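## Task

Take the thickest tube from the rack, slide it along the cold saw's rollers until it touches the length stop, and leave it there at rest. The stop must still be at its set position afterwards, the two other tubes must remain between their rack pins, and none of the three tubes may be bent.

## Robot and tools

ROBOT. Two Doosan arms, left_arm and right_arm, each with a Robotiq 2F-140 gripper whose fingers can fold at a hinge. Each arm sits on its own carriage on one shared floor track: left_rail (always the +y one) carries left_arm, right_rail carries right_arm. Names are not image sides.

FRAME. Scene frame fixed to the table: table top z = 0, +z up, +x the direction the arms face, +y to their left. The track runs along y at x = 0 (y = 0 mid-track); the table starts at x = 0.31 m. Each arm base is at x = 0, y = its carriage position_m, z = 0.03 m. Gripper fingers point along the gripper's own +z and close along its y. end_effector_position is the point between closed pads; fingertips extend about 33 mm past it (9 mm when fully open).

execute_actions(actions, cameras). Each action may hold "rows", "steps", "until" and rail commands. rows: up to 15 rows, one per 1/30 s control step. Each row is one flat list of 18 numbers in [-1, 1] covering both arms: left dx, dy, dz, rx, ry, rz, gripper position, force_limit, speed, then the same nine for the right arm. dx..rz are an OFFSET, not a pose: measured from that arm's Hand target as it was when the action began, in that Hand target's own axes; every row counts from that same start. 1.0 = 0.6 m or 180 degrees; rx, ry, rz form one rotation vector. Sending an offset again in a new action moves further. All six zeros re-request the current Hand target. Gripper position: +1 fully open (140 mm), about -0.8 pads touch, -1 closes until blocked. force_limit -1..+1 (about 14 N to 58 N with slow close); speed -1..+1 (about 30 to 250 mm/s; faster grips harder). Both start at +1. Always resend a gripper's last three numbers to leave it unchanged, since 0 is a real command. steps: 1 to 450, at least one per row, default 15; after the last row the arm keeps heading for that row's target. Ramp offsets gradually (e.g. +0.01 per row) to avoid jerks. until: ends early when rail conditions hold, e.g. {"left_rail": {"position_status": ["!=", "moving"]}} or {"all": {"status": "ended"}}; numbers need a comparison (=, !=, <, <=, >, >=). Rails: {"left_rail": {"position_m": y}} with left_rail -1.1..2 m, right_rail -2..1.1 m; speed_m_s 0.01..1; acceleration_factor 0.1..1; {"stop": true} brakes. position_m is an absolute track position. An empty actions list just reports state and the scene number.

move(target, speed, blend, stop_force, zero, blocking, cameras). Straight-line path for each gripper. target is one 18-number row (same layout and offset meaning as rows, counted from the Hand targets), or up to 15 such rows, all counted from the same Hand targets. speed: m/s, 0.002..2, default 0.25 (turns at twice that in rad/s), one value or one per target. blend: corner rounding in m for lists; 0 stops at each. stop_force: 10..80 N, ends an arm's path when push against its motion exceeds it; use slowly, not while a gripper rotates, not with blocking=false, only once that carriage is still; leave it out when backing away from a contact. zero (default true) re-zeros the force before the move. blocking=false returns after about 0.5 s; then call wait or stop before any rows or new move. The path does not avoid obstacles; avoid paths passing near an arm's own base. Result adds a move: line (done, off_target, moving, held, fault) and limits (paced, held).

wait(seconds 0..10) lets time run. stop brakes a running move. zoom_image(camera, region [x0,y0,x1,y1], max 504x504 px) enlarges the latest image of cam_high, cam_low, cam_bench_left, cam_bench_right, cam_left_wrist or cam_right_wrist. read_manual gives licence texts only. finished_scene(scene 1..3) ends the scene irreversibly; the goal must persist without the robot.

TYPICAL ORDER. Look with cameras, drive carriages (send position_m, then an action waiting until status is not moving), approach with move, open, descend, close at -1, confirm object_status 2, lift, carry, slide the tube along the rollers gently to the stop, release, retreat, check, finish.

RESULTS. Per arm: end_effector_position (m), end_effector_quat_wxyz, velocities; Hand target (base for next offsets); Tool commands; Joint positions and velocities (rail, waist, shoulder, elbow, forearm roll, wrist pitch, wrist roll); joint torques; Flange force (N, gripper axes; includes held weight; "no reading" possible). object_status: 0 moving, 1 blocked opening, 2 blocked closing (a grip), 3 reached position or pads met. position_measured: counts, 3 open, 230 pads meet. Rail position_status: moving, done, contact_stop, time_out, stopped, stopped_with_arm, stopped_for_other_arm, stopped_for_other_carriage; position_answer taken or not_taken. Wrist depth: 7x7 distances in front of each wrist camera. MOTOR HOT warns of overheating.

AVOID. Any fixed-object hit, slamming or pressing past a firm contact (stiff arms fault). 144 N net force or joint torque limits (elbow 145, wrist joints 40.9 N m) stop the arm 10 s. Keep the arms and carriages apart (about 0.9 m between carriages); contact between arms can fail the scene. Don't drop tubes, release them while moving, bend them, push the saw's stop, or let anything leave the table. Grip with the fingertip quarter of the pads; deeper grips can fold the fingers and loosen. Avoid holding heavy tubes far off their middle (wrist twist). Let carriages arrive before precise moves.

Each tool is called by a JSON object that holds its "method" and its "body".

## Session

{"method": "execute_actions", "body": {"actions": []}}

{"method": "zoom_image", "body": {"camera": "cam_left_wrist", "region": [400, 200, 700, 430]}}

{"method": "zoom_image", "body": {"camera": "cam_right_wrist", "region": [270, 200, 570, 430]}}

Scene clock: 0.00 s.
left_arm: end_effector_position=(+0.6600, +1.1167, +0.4937) position_measured=3 object_status=3 end_effector_quat_wxyz=(+0.000, +1.000, +0.000, +0.000) | right_arm: end_effector_position=(+0.6600, -1.1320, +0.4937) position_measured=3 object_status=3 end_effector_quat_wxyz=(+0.000, +1.000, +0.000, +0.000)
Joint positions: left_arm=[1.117 -0.053 0.164 1.35 0 1.628 1.518] | right_arm=[-1.131 -0.053 0.164 1.35 0 1.628 1.518]
Joint velocities: within noise
Joint torques (N m): no reading
Flange force (N): no reading
Wrist depth (mm): cam_left_wrist=[571 565 570 571 577 575 584 / 589 598 595 608 602 605 608 / 624 632 637 634 640 652 647 / 654 127 672 683 672 127 607 / - 109 715 726 735 - 93 / - 95 758 711 739 - - / - 847 784 787 787 - -] | cam_right_wrist=[547 559 413 557 546 346 366 / 564 584 415 587 580 334 373 / 416 600 355 608 608 359 430 / 580 134 652 660 661 142 649 / - 104 692 706 708 116 93 / - 745 721 732 721 - 93 / - - 743 755 795 - -]
Hand target: left_arm +0.6600, +1.1167, +0.4937; +0.000, +1.000, +0.000, +0.000 | right_arm +0.6600, -1.1320, +0.4937; +0.000, +1.000, +0.000, +0.000
Tool commands: left_gripper/position=+1.0 left_gripper/force_limit=+1.0 left_gripper/speed=+1.0 right_gripper/position=+1.0 right_gripper/force_limit=+1.0 right_gripper/speed=+1.0
left_rail: position_m=1.117 position_status=done
right_rail: position_m=-1.131 position_status=done
camera_calibration:
cam_left_wrist: T_world_to_cam=[[0.0058965, -0.999842, 0.0167852, 1.10985], [-0.938561, 0.000258597, 0.345113, 0.453649], [-0.345063, -0.0177888, -0.938411, 0.852955], [0, 0, 0, 1]] pos_world=[0.713556, 1.12473, 0.625232]
cam_right_wrist: T_world_to_cam=[[0.00785472, -0.999827, 0.0168473, -1.13604], [-0.936982, -0.00147396, 0.349374, 0.449481], [-0.349289, -0.0185299, -0.936832, 0.814441], [0, 0, 0, 1]] pos_world=[0.714554, -1.12009, 0.625097]

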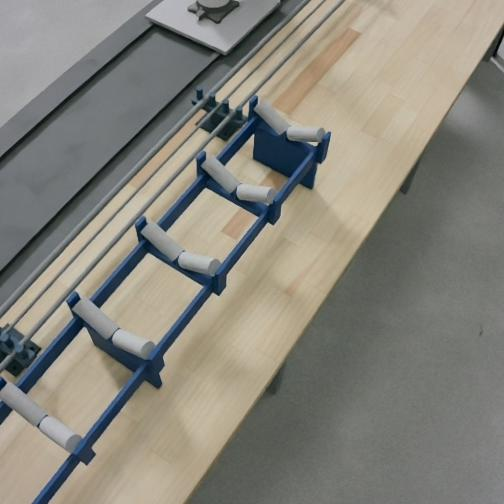

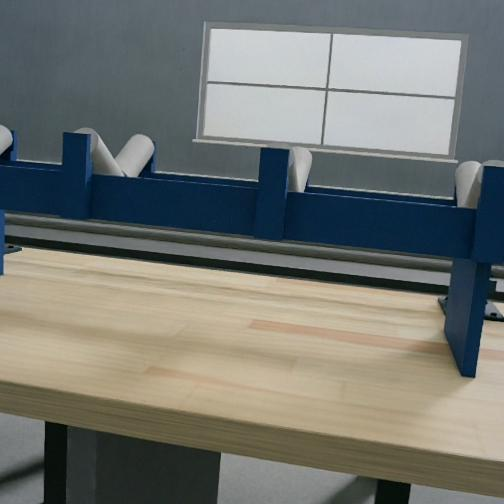

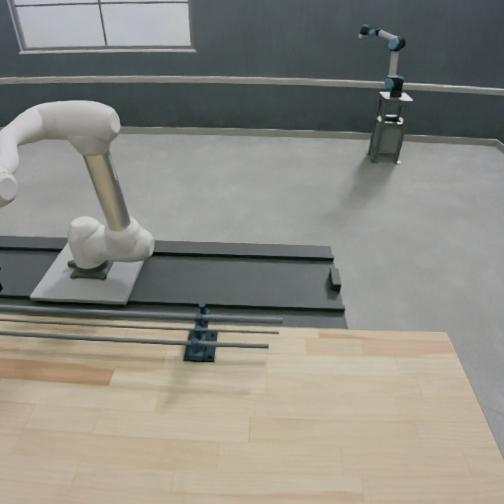

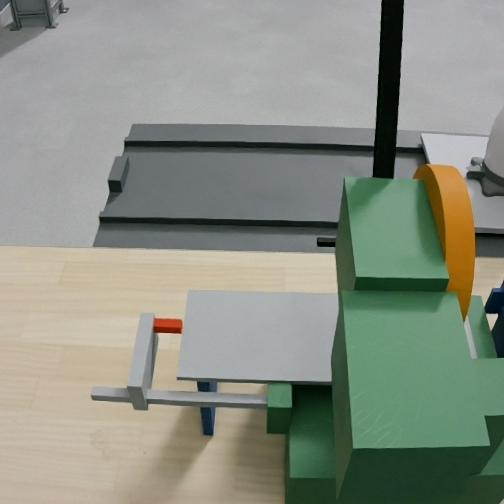

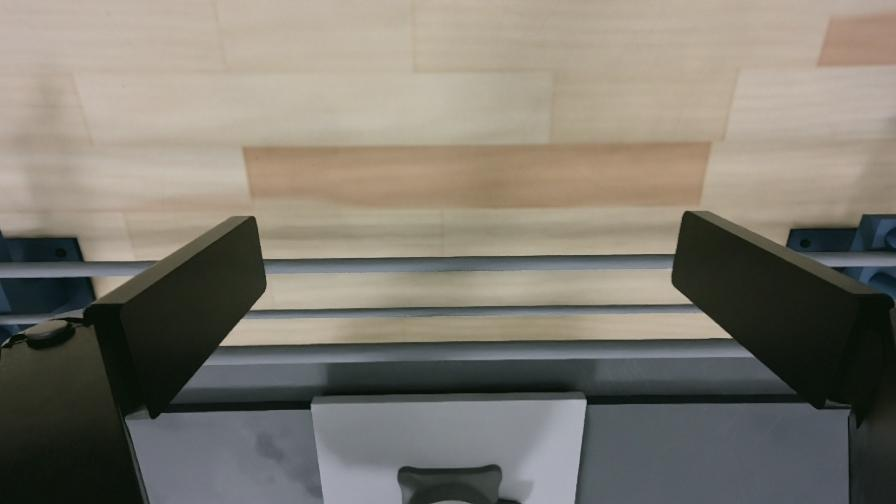

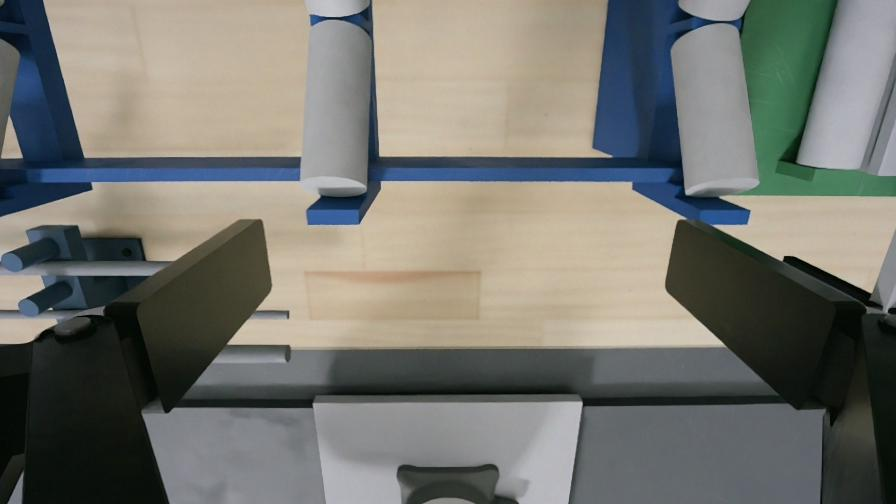

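Scaled by 1.680 from the camera's 896x504 image, which has a finer 1280x720 frame.

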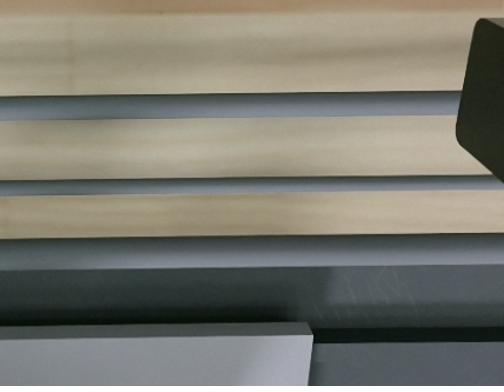

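Scaled by 1.680 from the camera's 896x504 image, which has a finer 1280x720 frame.

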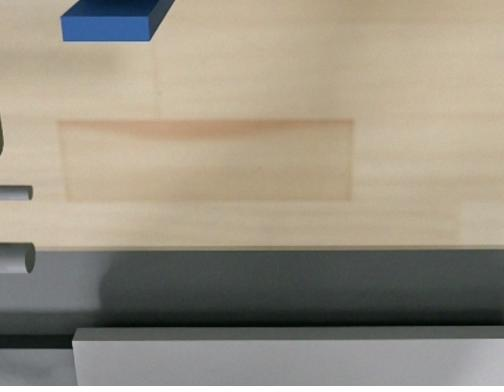

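{"method": "execute_actions", "body": {"actions": [{"right_rail":{"position_m":0.01},"left_rail":{"position_m":1.21},"steps":1}], "cameras": []}}

{"method": "move", "body": {"target": [-0.38,0,0.24,0,0,-0.5,-0.276,0,0,-0.38,0,0.24,0,0,-0.5,-0.276,0,0], "speed": 0.4, "cameras": ["cam_left_wrist","cam_right_wrist"]}}

Scene clock: 9.37 s.
left_arm: end_effector_position=(+0.6600, +1.2095, +0.4937) position_measured=3 object_status=3 end_effector_quat_wxyz=(+0.000, +1.000, +0.000, +0.000) | right_arm: end_effector_position=(+0.6600, +0.0094, +0.4937) position_measured=3 object_status=3 end_effector_quat_wxyz=(+0.000, +1.000, +0.000, +0.000)
Joint positions: left_arm=[1.21 -0.053 0.164 1.35 0 1.628 1.518] | right_arm=[0.01 -0.053 0.164 1.35 0 1.628 1.518]
Joint torques (N m): left_arm=[1.1 -57.45 -39.75 4.29 0.08 -0.19] | right_arm=[-1.04 -64.29 -40.2 4.12 -0.28 0.42]
Flange force (N): left_arm=[2.1 1.6 -4.8] | right_arm=[12.9 -1.2 -3.8]
Wrist depth (mm): cam_left_wrist=[570 565 570 569 575 579 575 / 598 599 607 607 604 614 613 / 627 627 634 642 651 644 652 / 663 127 661 678 678 127 658 / - 117 739 730 707 - 92 / - 94 735 772 760 - - / - - 795 770 782 - -] | cam_right_wrist=[542 537 552 551 391 559 500 / 540 568 586 580 413 589 500 / 570 390 440 611 382 613 446 / 640 134 649 654 645 143 654 / - 104 684 696 716 116 93 / - 106 755 712 714 - 93 / - 824 784 748 784 839 -]
Hand target: left_arm +0.6600, +1.2095, +0.4937; +0.000, +1.000, +0.000, +0.000 | right_arm +0.6600, +0.0094, +0.4937; +0.000, +1.000, +0.000, +0.000
Tool commands: left_gripper/position=+1.0 left_gripper/force_limit=+1.0 left_gripper/speed=+1.0 right_gripper/position=+1.0 right_gripper/force_limit=+1.0 right_gripper/speed=+1.0
left_rail: position_m=1.210 position_status=done
right_rail: position_m=0.010 position_status=done
not at rest: the robot was still moving 3 seconds after this call's last action.
No camera images: "cameras" was empty.

Scene clock: 11.80 s.
left_arm: end_effector_position=(+0.4320, +1.2095, +0.3496) position_measured=164 object_status=3 end_effector_quat_wxyz=(+0.000, +0.707, +0.707, +0.000) | right_arm: end_effector_position=(+0.4320, +0.0095, +0.3496) position_measured=164 object_status=3 end_effector_quat_wxyz=(+0.000, +0.707, +0.707, +0.000)
Joint positions: left_arm=[1.21 -0.081 -0.191 1.958 0 1.374 -0.081] | right_arm=[0.01 -0.081 -0.191 1.958 0 1.374 -0.081]
Joint torques (N m): left_arm=[1.78 -20.74 -39.24 4.25 0.12 -0.22] | right_arm=[-1.03 -24.46 -39.55 4.16 -0.24 0.37]
Flange force (N): left_arm=[-3.8 1.5 -4.3] | right_arm=[1.5 6.9 -1.7]
Wrist depth (mm): cam_left_wrist=[404 415 459 439 438 442 444 / 415 431 471 461 458 471 468 / 429 455 501 483 491 495 501 / 476 479 111 510 133 525 530 / 504 - 86 556 109 90 552 / - 69 - 592 - - 68 / - - - 644 - - 68] | cam_right_wrist=[399 401 441 429 429 434 247 / 406 424 - 452 456 455 248 / 414 447 481 475 477 481 277 / 467 472 512 500 142 497 504 / 504 - 92 547 107 87 328 / - 66 - 575 - 72 68 / - - - 609 - - 65]
Hand target: left_arm +0.4320, +1.2095, +0.3497; +0.000, +0.707, +0.707, +0.000 | right_arm +0.4320, +0.0095, +0.3497; +0.000, +0.707, +0.707, +0.000
Off the commanded pose: left_arm 0.000 m, 0 deg | right_arm 0.000 m, 0 deg.
left_rail: position_m=1.210 position_status=done
right_rail: position_m=0.010 position_status=done
move: done
camera_calibration:
cam_left_wrist: T_world_to_cam=[[0.999844, 0.00586118, 0.0166916, -0.439435], [-0.000259465, -0.938561, 0.345113, 1.01949], [0.0176889, -0.345064, -0.938413, 0.879928], [0, 0, 0, 1]] pos_world=[0.424066, 1.26306, 0.481232]
cam_right_wrist: T_world_to_cam=[[0.999827, 0.00785472, 0.0168473, -0.428626], [0.00147396, -0.936982, 0.349374, -0.108684], [0.0185299, -0.349289, -0.936832, 0.465296], [0, 0, 0, 1]] pos_world=[0.42009, 0.0640542, 0.481097]
Images, in order (width x height): cam_left_wrist 896x504, cam_right_wrist 896x504.

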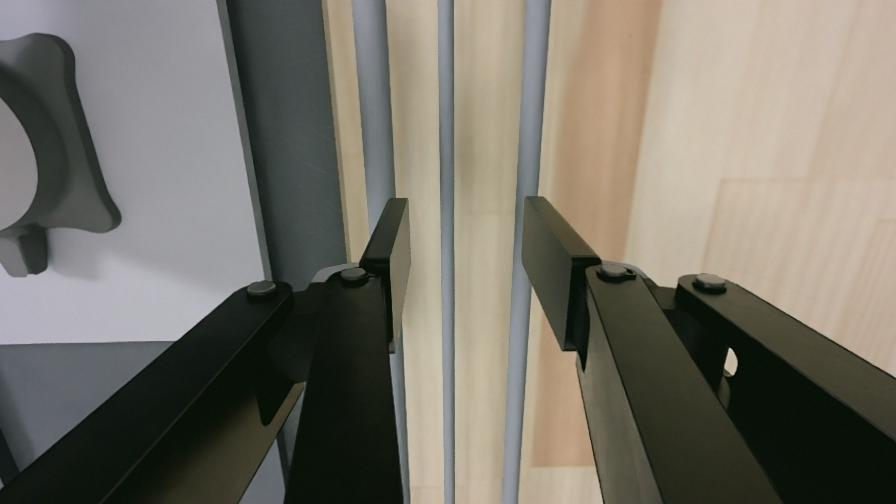

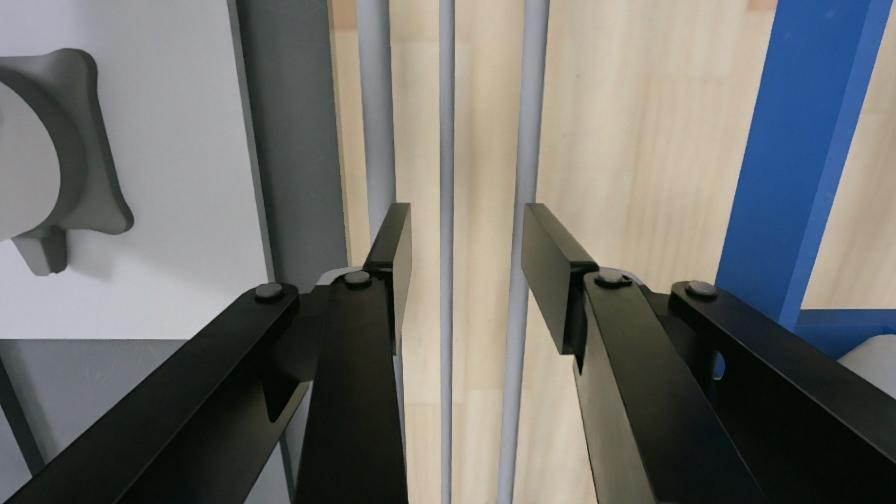

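{"method": "move", "body": {"target": [0,-0.0367,0.25,0,0,0,-0.276,0,0,0,-0.0367,0.25,0,0,0,-0.276,0,0], "speed": 0.25, "cameras": ["cam_left_wrist","cam_right_wrist"]}}

{"method": "zoom_image", "body": {"camera": "cam_left_wrist", "region": [280, 50, 480, 150]}}

{"method": "zoom_image", "body": {"camera": "cam_right_wrist", "region": [280, 50, 480, 150]}}

{"method": "move", "body": {"target": [0,-0.1,0,0,0,0,-0.276,0,0,0,-0.1,0,0,0,0,-0.276,0,0], "speed": 0.2, "cameras": ["cam_left_wrist","cam_right_wrist"]}}

{"method": "zoom_image", "body": {"camera": "cam_left_wrist", "region": [430, 50, 630, 150]}}

{"method": "zoom_image", "body": {"camera": "cam_right_wrist", "region": [430, 50, 630, 150]}}

Scene clock: 16.47 s.
left_arm: end_effector_position=(+0.4100, +1.2095, +0.1997) position_measured=164 object_status=3 end_effector_quat_wxyz=(+0.000, +0.707, +0.707, +0.000) | right_arm: end_effector_position=(+0.4100, +0.0095, +0.1997) position_measured=164 object_status=3 end_effector_quat_wxyz=(+0.000, +0.707, +0.707, +0.000)
Joint positions: left_arm=[1.21 -0.086 -0.136 2.2 0 1.078 -0.086] | right_arm=[0.01 -0.086 -0.136 2.2 0 1.078 -0.086]
Joint torques (N m): left_arm=[1.01 -21.97 -34.52 3.82 0.07 -0.22] | right_arm=[-1 -26.04 -35.4 3.63 -0.26 0.37]
Flange force (N): left_arm=[-1.9 2.3 -4.7] | right_arm=[1.7 8.1 0.9]
Wrist depth (mm): cam_left_wrist=[272 312 302 295 300 304 307 / 286 323 321 314 316 320 322 / 302 315 344 333 334 340 340 / 322 325 111 351 120 360 361 / 336 - 86 368 108 90 378 / - 69 - 401 - - 68 / - - - 428 - - 68] | cam_right_wrist=[268 305 303 293 299 298 299 / 284 302 321 310 313 319 315 / 299 305 342 328 326 334 334 / 317 325 362 347 142 355 355 / 336 332 92 369 107 88 375 / - 66 - 394 - 72 68 / - - - 425 - - 65]
Hand target: left_arm +0.4099, +1.2095, +0.1997; +0.000, +0.707, +0.707, +0.000 | right_arm +0.4099, +0.0095, +0.1997; +0.000, +0.707, +0.707, +0.000
Off the commanded pose: left_arm 0.000 m, 0 deg | right_arm 0.000 m, 0 deg.
left_rail: position_m=1.210 position_status=done
right_rail: position_m=0.010 position_status=done
move: done
camera_calibration:
cam_left_wrist: T_world_to_cam=[[0.999842, 0.0058965, 0.0167852, -0.41491], [-0.000258597, -0.938561, 0.345113, 1.07125], [0.0177888, -0.345063, -0.938411, 0.739516], [0, 0, 0, 1]] pos_world=[0.401966, 1.26306, 0.331232]
cam_right_wrist: T_world_to_cam=[[0.999825, 0.00788936, 0.0169411, -0.404037], [0.00147366, -0.936982, 0.349374, -0.0562805], [0.0186299, -0.349288, -0.93683, 0.325234], [0, 0, 0, 1]] pos_world=[0.39799, 0.0640541, 0.331197]
Images, in order (width x height): cam_left_wrist 896x504, cam_right_wrist 896x504.

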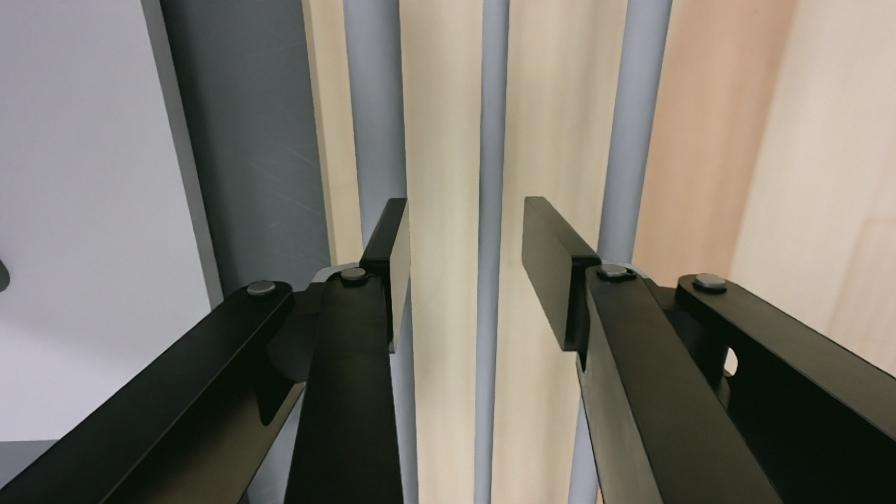

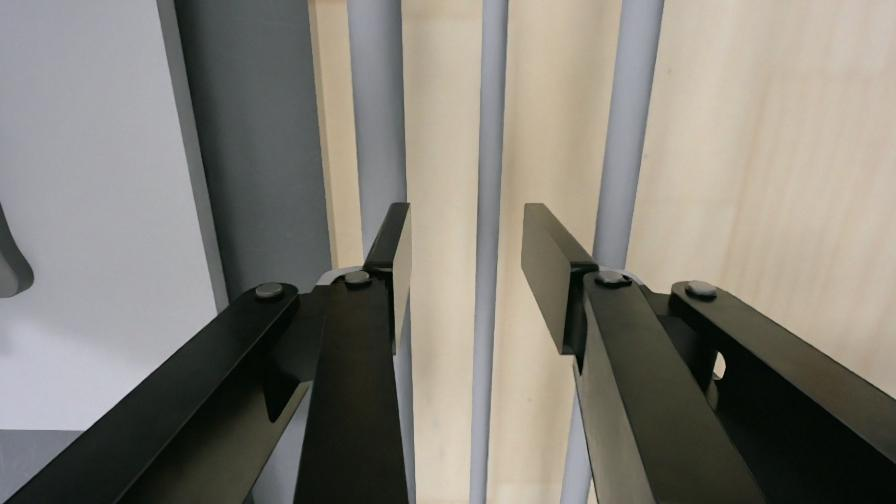

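Scaled by 2.520 from the camera's 896x504 image, which has a finer 1280x720 frame.

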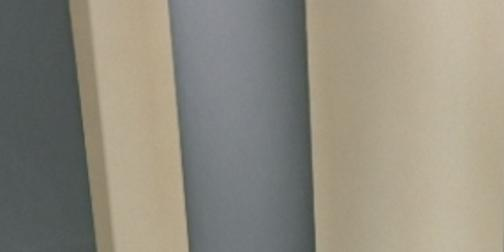

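Scaled by 2.520 from the camera's 896x504 image, which has a finer 1280x720 frame.

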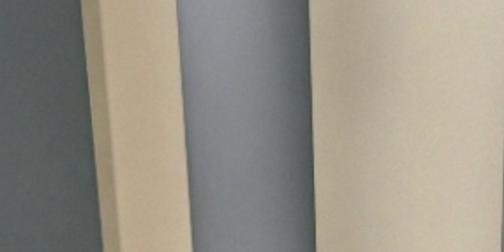

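Scene clock: 17.23 s.
left_arm: end_effector_position=(+0.3500, +1.2095, +0.1996) position_measured=164 object_status=3 end_effector_quat_wxyz=(+0.000, +0.707, +0.707, +0.000) | right_arm: end_effector_position=(+0.3500, +0.0094, +0.1996) position_measured=164 object_status=3 end_effector_quat_wxyz=(+0.000, +0.707, +0.707, +0.000)
Joint positions: left_arm=[1.21 -0.1 -0.246 2.284 0 1.104 -0.1] | right_arm=[0.01 -0.1 -0.246 2.284 0 1.104 -0.1]
Joint torques (N m): left_arm=[1.21 -13.16 -35.59 3.82 0.15 -0.2] | right_arm=[-1.12 -15.4 -35.86 3.67 -0.23 0.38]
Flange force (N): left_arm=[-2.8 4.3 -2.4] | right_arm=[1.9 8.0 0.7]
Wrist depth (mm): cam_left_wrist=[271 272 315 297 299 302 303 / 285 284 329 312 314 318 321 / 297 304 351 332 336 333 340 / 312 321 323 350 120 357 361 / 337 - 86 372 109 90 381 / - 69 - 395 - - 68 / - - - 433 - - 68] | cam_right_wrist=[267 270 309 301 296 297 299 / 279 284 326 315 311 311 318 / 292 301 342 328 328 329 336 / 304 318 323 236 142 348 358 / 337 332 93 363 107 88 372 / - 66 - 389 - 72 68 / - - - 422 - - 65]
Hand target: left_arm +0.3499, +1.2095, +0.1997; +0.000, +0.707, +0.707, +0.000 | right_arm +0.3499, +0.0095, +0.1997; +0.000, +0.707, +0.707, +0.000
Off the commanded pose: left_arm 0.000 m, 0 deg | right_arm 0.000 m, 0 deg.
left_rail: position_m=1.210 position_status=done
right_rail: position_m=0.010 position_status=done
move: done
camera_calibration:
cam_left_wrist: T_world_to_cam=[[0.999844, 0.00595472, 0.0166563, -0.35495], [-0.000159486, -0.938561, 0.345114, 1.0712], [0.017688, -0.345063, -0.938413, 0.740618], [0, 0, 0, 1]] pos_world=[0.341966, 1.26306, 0.331232]
cam_right_wrist: T_world_to_cam=[[0.999827, 0.00795052, 0.0168125, -0.344006], [0.00157352, -0.936937, 0.349495, -0.056328], [0.0185309, -0.349409, -0.936787, 0.32625], [0, 0, 0, 1]] pos_world=[0.33799, 0.0639537, 0.331097]
Images, in order (width x height): cam_left_wrist 896x504, cam_right_wrist 896x504.

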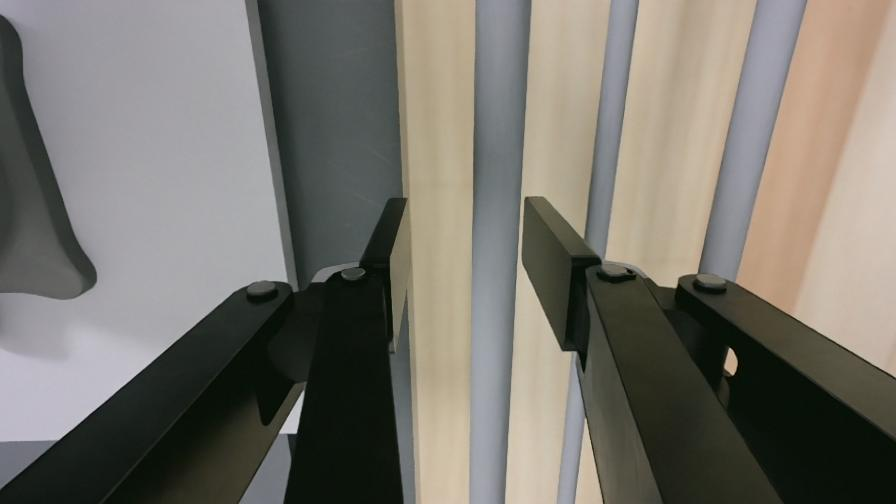

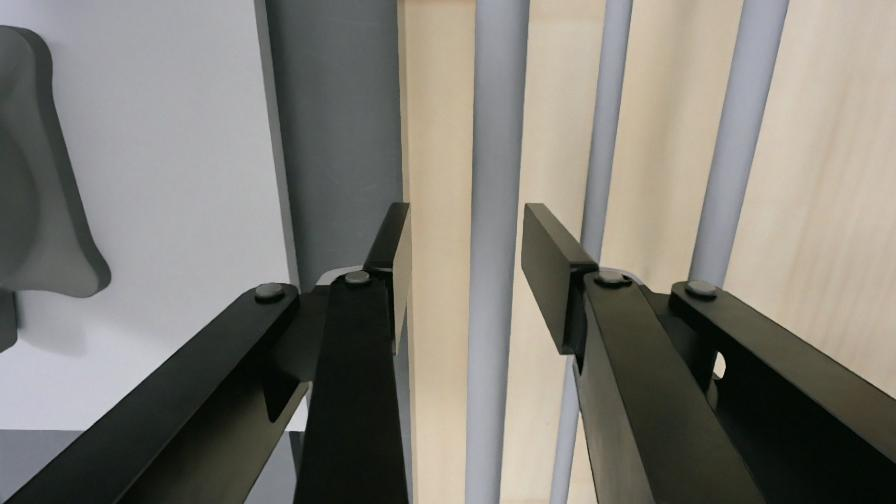

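Scaled by 2.520 from the camera's 896x504 image, which has a finer 1280x720 frame.

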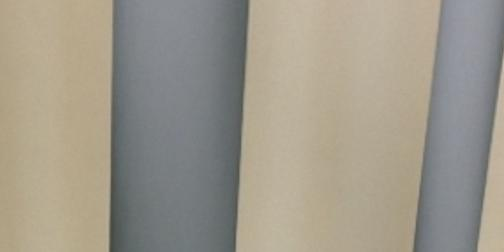

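Scaled by 2.520 from the camera's 896x504 image, which has a finer 1280x720 frame.

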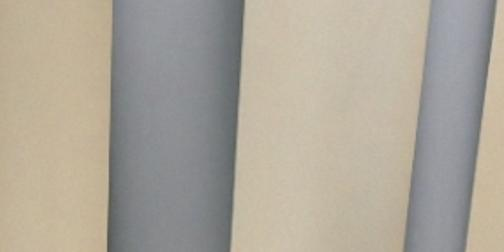

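{"method": "move", "body": {"target": [[0,0.0345,0,0,0,0,-0.276,0,0,0,0.0317,0,0,0,0,-0.276,0,0],[0,0.0345,0.1317,0,0,0,-0.276,0,0,0,0.0317,0.1317,0,0,0,-0.276,0,0]], "speed": 0.15, "blend": [0.005,0], "cameras": ["cam_left_wrist","cam_right_wrist"]}}

{"method": "zoom_image", "body": {"camera": "cam_left_wrist", "region": [350, 100, 600, 350]}}

{"method": "zoom_image", "body": {"camera": "cam_right_wrist", "region": [350, 100, 600, 350]}}

Scene clock: 21.43 s.
left_arm: end_effector_position=(+0.3707, +1.2095, +0.1207) position_measured=164 object_status=3 end_effector_quat_wxyz=(+0.000, +0.707, +0.707, +0.000) | right_arm: end_effector_position=(+0.3690, +0.0095, +0.1207) position_measured=164 object_status=3 end_effector_quat_wxyz=(+0.000, +0.707, +0.707, +0.000)
Joint positions: left_arm=[1.21 -0.095 -0.114 2.351 0 0.905 -0.095] | right_arm=[0.01 -0.095 -0.117 2.353 0 0.905 -0.095]
Joint torques (N m): left_arm=[0.54 -20.53 -31.2 3.41 0.09 -0.16] | right_arm=[-0.89 -23.64 -31.65 3.25 -0.23 0.39]
Flange force (N): left_arm=[-0.9 1.4 -3.9] | right_arm=[1.4 6.8 2.1]
Wrist depth (mm): cam_left_wrist=[200 - 240 130 229 230 227 / 210 215 253 136 240 244 147 / 223 228 253 145 254 258 155 / 236 243 281 149 120 273 171 / 251 - 86 162 121 90 289 / - 69 - 178 - - 68 / - - - 321 - - 68] | cam_right_wrist=[199 235 237 128 229 229 140 / 209 217 249 134 238 242 145 / 222 232 267 144 252 255 155 / 235 241 279 152 142 270 266 / 252 244 92 162 108 88 286 / - 66 - 178 - 72 68 / - - - 191 - - 65]
Hand target: left_arm +0.3706, +1.2095, +0.1206; +0.000, +0.707, +0.707, +0.000 | right_arm +0.3690, +0.0095, +0.1206; +0.000, +0.707, +0.707, +0.000
Off the commanded pose: left_arm 0.000 m, 0 deg | right_arm 0.000 m, 0 deg.
left_rail: position_m=1.210 position_status=done
right_rail: position_m=0.010 position_status=done
move: done
camera_calibration:
cam_left_wrist: T_world_to_cam=[[0.999842, 0.0058965, 0.0167852, -0.37429], [-0.000258597, -0.938561, 0.345113, 1.0985], [0.0177888, -0.345063, -0.938411, 0.66608], [0, 0, 0, 1]] pos_world=[0.362666, 1.26306, 0.252232]
cam_right_wrist: T_world_to_cam=[[0.999825, 0.00788936, 0.0169411, -0.361704], [0.00147366, -0.936982, 0.349374, -0.0285846], [0.0186299, -0.349288, -0.93683, 0.251894], [0, 0, 0, 1]] pos_world=[0.35699, 0.0640541, 0.252097]
Images, in order (width x height): cam_left_wrist 896x504, cam_right_wrist 896x504.

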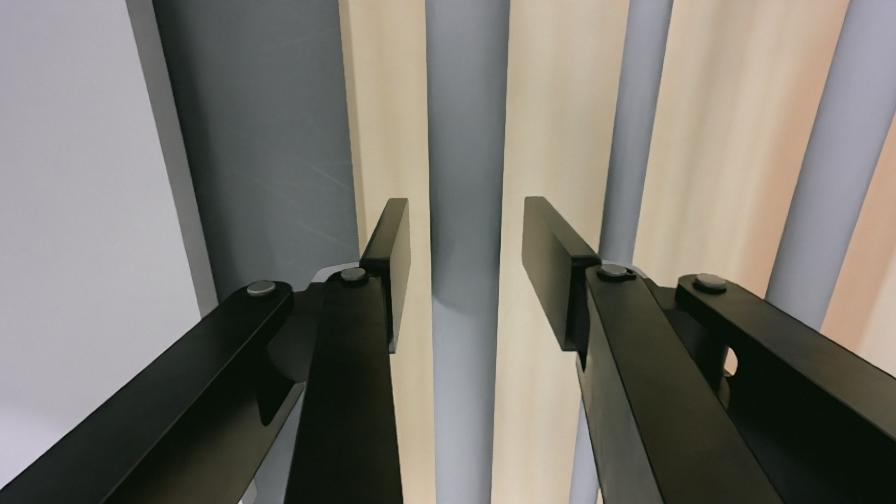

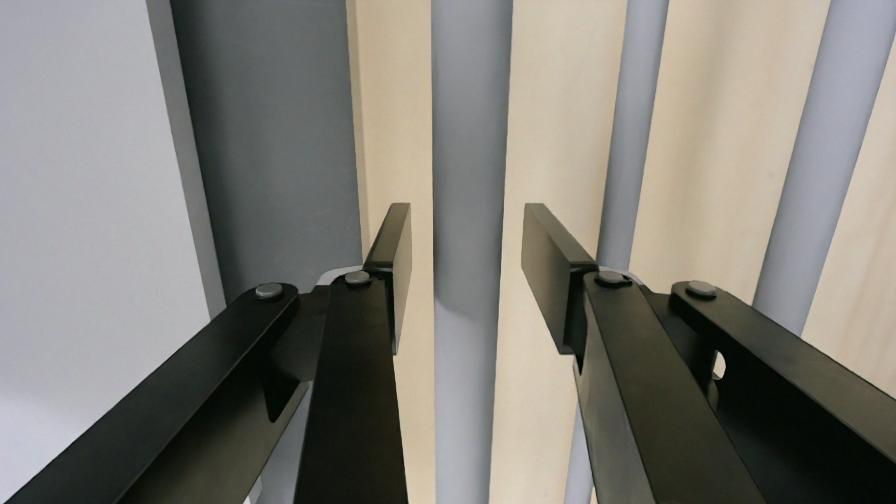

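Scaled by 2.016 from the camera's 896x504 image, which has a finer 1280x720 frame.

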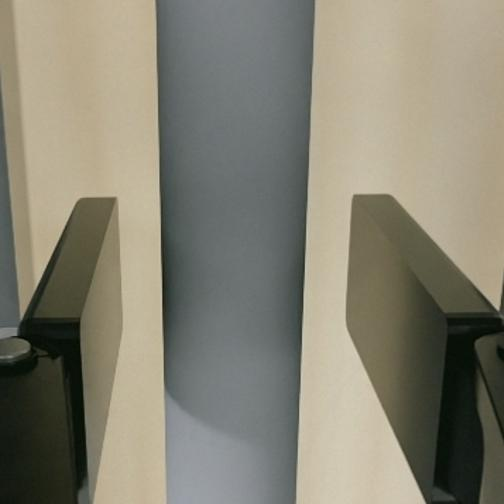

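Scaled by 2.016 from the camera's 896x504 image, which has a finer 1280x720 frame.

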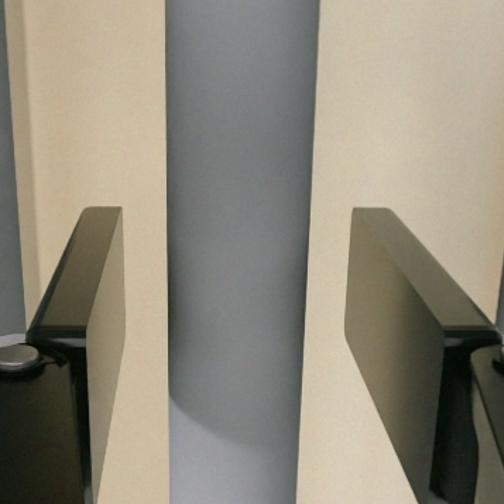

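{"method": "execute_actions", "body": {"actions": [{"rows":[[0,0,0,0,0,0,-1,0,-1,0,0,0,0,0,0,-1,0,-1]],"steps":50}], "cameras": []}}

{"method": "move", "body": {"target": [0,0,-0.03,0,0,0,-1,0,-1,0,0,-0.03,0,0,0,-1,0,-1], "speed": 0.05, "cameras": ["cam_left_wrist","cam_right_wrist"]}}

Scene clock: 24.77 s.
left_arm: end_effector_position=(+0.3706, +1.2095, +0.1206) position_measured=195 object_status=2 end_effector_quat_wxyz=(+0.000, +0.707, +0.707, +0.000) | right_arm: end_effector_position=(+0.3690, +0.0095, +0.1206) position_measured=195 object_status=2 end_effector_quat_wxyz=(+0.000, +0.707, +0.707, +0.000)
Joint positions: left_arm=[1.21 -0.095 -0.114 2.351 0 0.905 -0.095] | right_arm=[0.01 -0.095 -0.117 2.353 0 0.905 -0.095]
Joint torques (N m): left_arm=[1.05 -18.63 -29.35 3.4 -0.27 -0.19] | right_arm=[-1.27 -22.88 -30.12 3.2 -0.06 0.44]
Flange force (N): left_arm=[-2.6 1.1 -9.0] | right_arm=[2.7 7.7 -0.6]
Wrist depth (mm): cam_left_wrist=[201 239 239 132 230 231 228 / 211 251 244 135 242 244 145 / 222 228 260 144 253 258 155 / 235 243 - 148 161 274 171 / 252 249 80 155 91 90 289 / 264 - 74 168 - - 305 / - - - - - - -] | cam_right_wrist=[198 235 237 128 228 228 140 / 210 247 250 135 239 240 144 / 221 233 267 148 251 256 156 / 234 241 280 147 126 271 265 / 250 251 88 155 96 88 286 / 264 63 - 167 - 80 304 / - - - 185 - - -]
Hand target: left_arm +0.3706, +1.2095, +0.1206; +0.000, +0.707, +0.707, +0.000 | right_arm +0.3690, +0.0095, +0.1206; +0.000, +0.707, +0.707, +0.000
Off the commanded pose: left_arm 0.000 m, 0 deg | right_arm 0.000 m, 0 deg.
left_rail: position_m=1.210 position_status=done
right_rail: position_m=0.010 position_status=done
No camera images: "cameras" was empty.

Scene clock: 25.50 s.
left_arm: end_effector_position=(+0.3706, +1.2095, +0.1386) position_measured=195 object_status=2 end_effector_quat_wxyz=(+0.000, +0.707, +0.707, +0.000) | right_arm: end_effector_position=(+0.3690, +0.0095, +0.1386) position_measured=195 object_status=2 end_effector_quat_wxyz=(+0.000, +0.707, +0.707, +0.000)
Joint positions: left_arm=[1.21 -0.095 -0.138 2.33 0 0.949 -0.095] | right_arm=[0.01 -0.095 -0.141 2.333 0 0.95 -0.095]
Joint torques (N m): left_arm=[0.78 -22.61 -35.39 3.17 0.07 -0.25] | right_arm=[-0.73 -25.74 -36.16 3.55 -0.21 0.41]
Flange force (N): left_arm=[-1.6 3.2 4.1] | right_arm=[0.7 8.2 10.3]
Wrist depth (mm): cam_left_wrist=[216 253 253 132 245 248 155 / 227 246 268 135 257 261 257 / 241 248 291 144 272 277 271 / 256 259 281 148 180 289 291 / 271 269 80 156 91 90 309 / 286 - 74 168 - - 329 / - - - - - - -] | cam_right_wrist=[214 250 253 235 241 245 154 / 225 231 267 135 256 257 165 / 240 242 285 143 268 274 270 / 254 258 299 147 178 286 291 / 270 267 88 156 95 87 310 / 285 63 - 168 - 80 322 / - - - 185 - - -]
Hand target: left_arm +0.3706, +1.2095, +0.1386; +0.000, +0.707, +0.707, +0.000 | right_arm +0.3690, +0.0095, +0.1386; +0.000, +0.707, +0.707, +0.000
Off the commanded pose: left_arm 0.000 m, 0 deg | right_arm 0.000 m, 0 deg.
left_rail: position_m=1.210 position_status=done
right_rail: position_m=0.010 position_status=done
move: done
camera_calibration:
cam_left_wrist: T_world_to_cam=[[0.999844, 0.00585989, 0.0166921, -0.374519], [-0.000260847, -0.938561, 0.345113, 1.09232], [0.0176889, -0.345064, -0.938413, 0.682915], [0, 0, 0, 1]] pos_world=[0.362666, 1.26306, 0.270132]
cam_right_wrist: T_world_to_cam=[[0.999827, 0.00785472, 0.0168473, -0.361982], [0.00147396, -0.936982, 0.349374, -0.0348734], [0.0185299, -0.349289, -0.936832, 0.268794], [0, 0, 0, 1]] pos_world=[0.35699, 0.0640542, 0.270097]
Images, in order (width x height): cam_left_wrist 896x504, cam_right_wrist 896x504.

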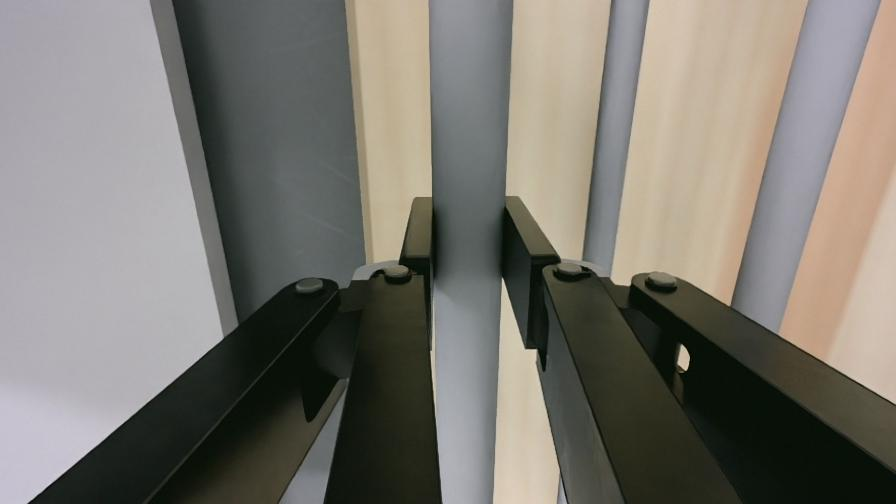

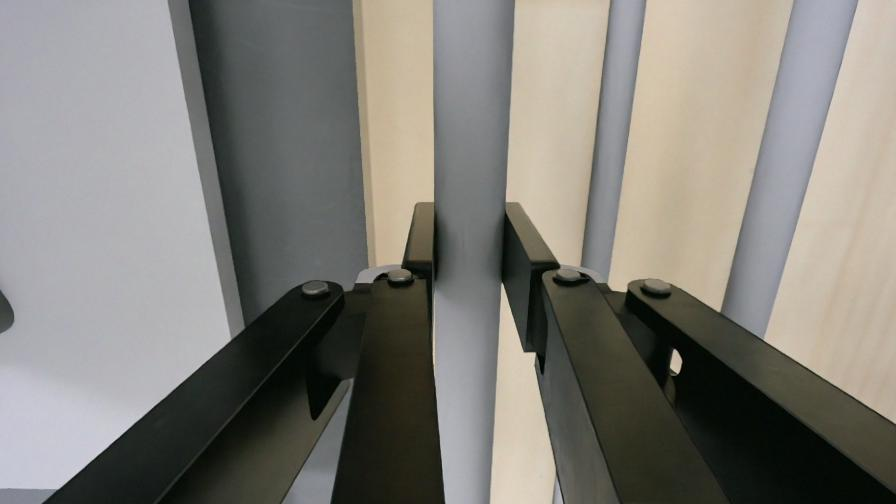

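{"method": "move", "body": {"target": [[0,0,-0.41,0,0,0,-1,0,-1,0,0,-0.41,0,0,0,-1,0,-1],[-0.4833,0.659,-0.41,0,0,0,-1,0,-1,-0.4833,0.6617,-0.41,0,0,0,-1,0,-1],[-0.4833,0.659,-0.26,0,0,0,-1,0,-1,-0.4833,0.6617,-0.26,0,0,0,-1,0,-1]], "speed": 0.14, "blend": [0.03,0.02,0]}}

Scene clock: 33.00 s.
left_arm: end_effector_position=(+0.7661, +0.9195, +0.2946) position_measured=195 object_status=2 end_effector_quat_wxyz=(+0.000, +0.707, +0.707, +0.000) | right_arm: end_effector_position=(+0.7660, -0.2805, +0.2946) position_measured=195 object_status=2 end_effector_quat_wxyz=(+0.000, +0.707, +0.707, +0.000)
Joint positions: left_arm=[1.21 -0.405 0.453 1.322 0 1.367 -0.405] | right_arm=[0.01 -0.405 0.452 1.322 0 1.367 -0.405]
Joint torques (N m): left_arm=[1.47 -90.56 -41.91 4.84 0.46 -0.1] | right_arm=[-2.38 -100.29 -44.21 3.48 -0.54 0.48]
Flange force (N): left_arm=[-3.1 2.8 2.0] | right_arm=[-4.1 15.9 8.5]
Wrist depth (mm): cam_left_wrist=[382 387 384 129 388 391 393 / 399 407 409 135 411 413 413 / 421 429 430 144 434 437 437 / 455 457 451 148 449 468 469 / 489 472 80 156 91 91 1363 / - - 74 68 - - - / - - - - - - -] | cam_right_wrist=[300 185 377 128 385 207 386 / 391 199 399 135 403 208 405 / 414 217 422 148 428 209 433 / 444 217 443 148 439 225 1204 / 478 354 88 155 95 88 1274 / - 63 - 168 - 80 - / - - - 184 - - -]
Hand target: left_arm +0.7660, +0.9195, +0.2946; +0.000, +0.707, +0.707, +0.000 | right_arm +0.7660, -0.2805, +0.2946; +0.000, +0.707, +0.707, +0.000
Off the commanded pose: left_arm 0.000 m, 0 deg | right_arm 0.000 m, 0 deg.
left_rail: position_m=1.210 position_status=done
right_rail: position_m=0.010 position_status=done
move: done
camera_calibration:
cam_left_wrist: T_world_to_cam=[[0.999844, 0.00585989, 0.0166921, -0.770762], [-0.000260847, -0.938561, 0.345113, 0.766406], [0.0176889, -0.345064, -0.938413, 0.722245], [0, 0, 0, 1]] pos_world=[0.758066, 0.973056, 0.426132]
cam_right_wrist: T_world_to_cam=[[0.999827, 0.00785472, 0.0168473, -0.759363], [0.00147396, -0.936982, 0.349374, -0.361686], [0.0185299, -0.349289, -0.936832, 0.306288], [0, 0, 0, 1]] pos_world=[0.75409, -0.225946, 0.426097]

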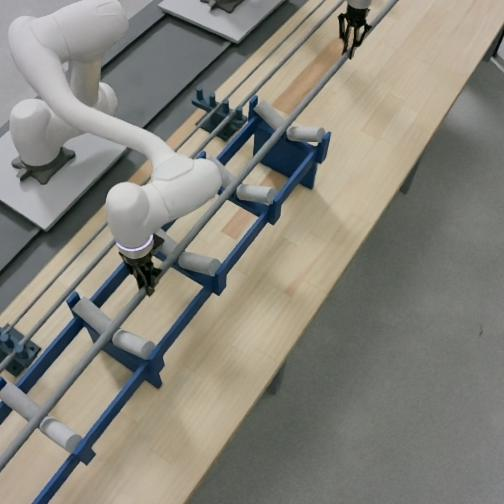

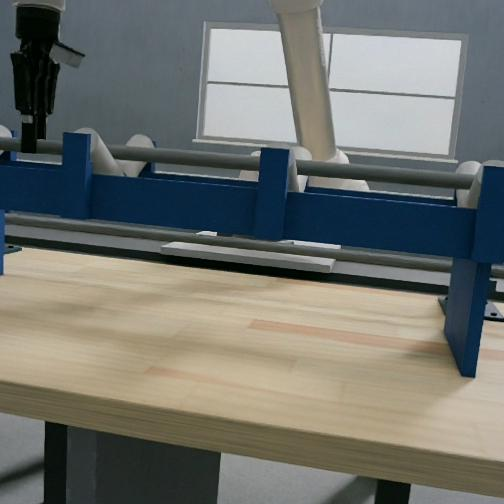

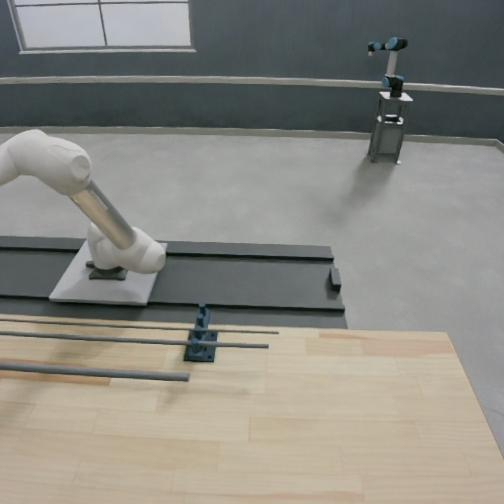

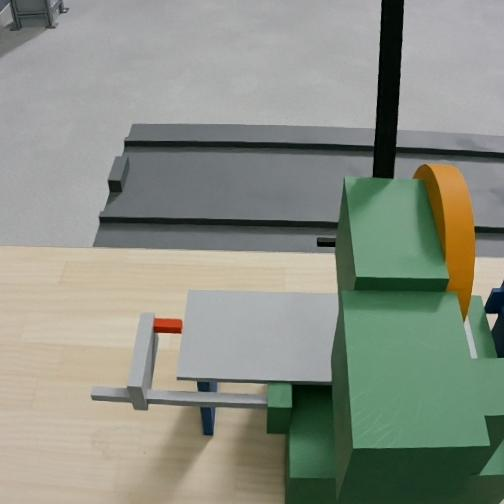

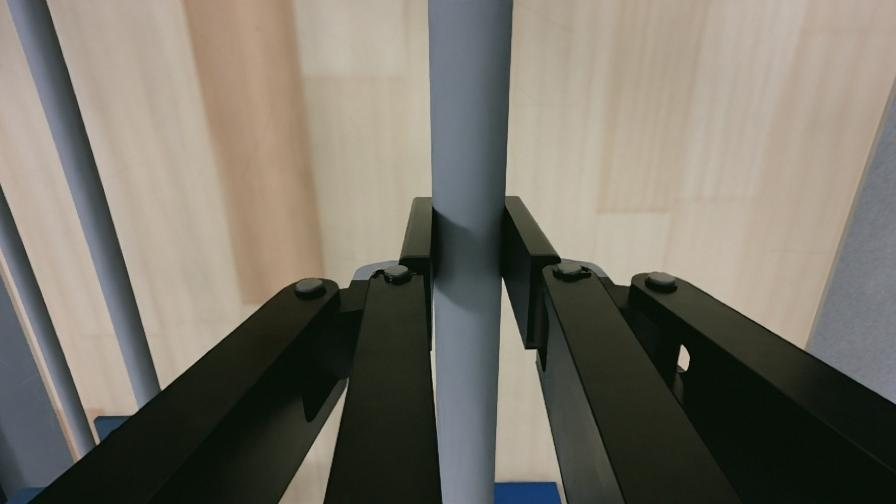

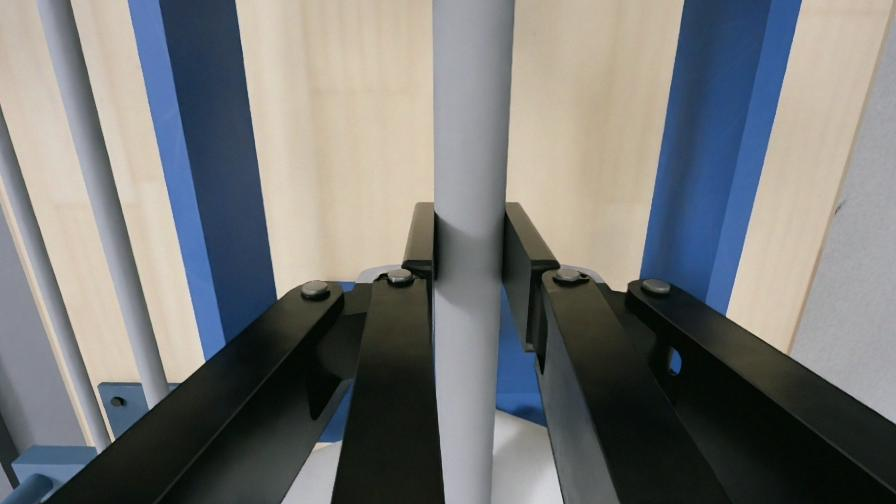

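{"method": "move", "body": {"target": [0,0,0.0152,0,0,0,-1,0,-1,0,0,0.0152,0,0,0,-1,0,-1], "speed": 0.03, "cameras": []}}

{"method": "move", "body": {"target": [0,0,0.0075,0,0,0,-1,0,-1,0,0,0.0075,0,0,0,-1,0,-1], "speed": 0.005, "stop_force": 10, "cameras": []}}

Scene clock: 34.97 s.
left_arm: end_effector_position=(+0.7660, +0.9195, +0.2855) position_measured=195 object_status=2 end_effector_quat_wxyz=(+0.000, +0.707, +0.707, +0.000) | right_arm: end_effector_position=(+0.7660, -0.2805, +0.2855) position_measured=195 object_status=2 end_effector_quat_wxyz=(+0.000, +0.707, +0.707, +0.000)
Joint positions: left_arm=[1.21 -0.405 0.456 1.334 0 1.352 -0.405] | right_arm=[0.01 -0.405 0.456 1.334 0 1.352 -0.405]
Joint torques (N m): left_arm=[2.31 -90.33 -42.48 4.87 0.5 -0.13] | right_arm=[-2.58 -100.61 -44.31 3.46 -0.57 0.49]
Flange force (N): left_arm=[-3.5 0.5 2.9] | right_arm=[-2.7 15.3 8.8]
Wrist depth (mm): cam_left_wrist=[374 376 380 128 380 385 384 / 395 398 398 135 399 406 407 / 415 421 422 144 421 424 429 / 437 447 441 148 443 450 466 / 468 467 80 155 91 91 490 / - - 74 168 - - 1443 / - - - 182 - - -] | cam_right_wrist=[281 184 372 128 373 207 369 / 387 199 392 135 392 207 395 / 409 200 416 143 416 209 422 / 430 216 430 148 429 209 449 / 455 354 88 155 95 88 1308 / - 63 - 168 - 80 1345 / - - - 184 - - -]
Hand target: left_arm +0.7660, +0.9195, +0.2855; +0.000, +0.707, +0.707, +0.000 | right_arm +0.7660, -0.2805, +0.2855; +0.000, +0.707, +0.707, +0.000
Off the commanded pose: left_arm 0.000 m, 0 deg | right_arm 0.000 m, 0 deg.
left_rail: position_m=1.210 position_status=done
right_rail: position_m=0.010 position_status=done
move: done
No camera images: "cameras" was empty.

Scene clock: 36.47 s.
left_arm: end_effector_position=(+0.7660, +0.9195, +0.2810) position_measured=195 object_status=2 end_effector_quat_wxyz=(+0.000, +0.707, +0.707, +0.000) | right_arm: end_effector_position=(+0.7660, -0.2805, +0.2811) position_measured=195 object_status=2 end_effector_quat_wxyz=(+0.000, +0.707, +0.707, +0.000)
Joint positions: left_arm=[1.21 -0.405 0.457 1.339 0 1.345 -0.405] | right_arm=[0.01 -0.405 0.457 1.339 0 1.345 -0.405]
Joint torques (N m): left_arm=[2.11 -92.13 -42.15 4.81 0.88 -0.16] | right_arm=[-1.9 -90.62 -39.3 3.69 -1.49 0.46]
Flange force (N): left_arm=[-3.7 3.1 3.6] | right_arm=[-2.7 11.8 -2.6]
Wrist depth (mm): cam_left_wrist=[369 374 376 128 374 378 381 / 387 397 395 135 399 400 400 / 415 414 415 144 419 422 426 / 436 438 437 148 435 448 455 / 459 463 80 156 91 91 1298 / - - 74 168 - - 1418 / - - - - - - -] | cam_right_wrist=[358 184 371 128 367 207 366 / - 198 388 135 390 208 386 / 401 200 411 143 412 209 410 / 427 216 429 148 431 210 452 / 454 199 88 156 95 89 1294 / 499 63 - 167 - 80 1315 / - - - 185 - - -]
Hand target: left_arm +0.7660, +0.9195, +0.2810; +0.000, +0.707, +0.707, +0.000 | right_arm +0.7660, -0.2805, +0.2811; +0.000, +0.707, +0.707, +0.000
Off the commanded pose: left_arm 0.000 m, 0 deg | right_arm 0.000 m, 0 deg.
left_rail: position_m=1.210 position_status=done
right_rail: position_m=0.010 position_status=done
move: contact (right_arm)
No camera images: "cameras" was empty.


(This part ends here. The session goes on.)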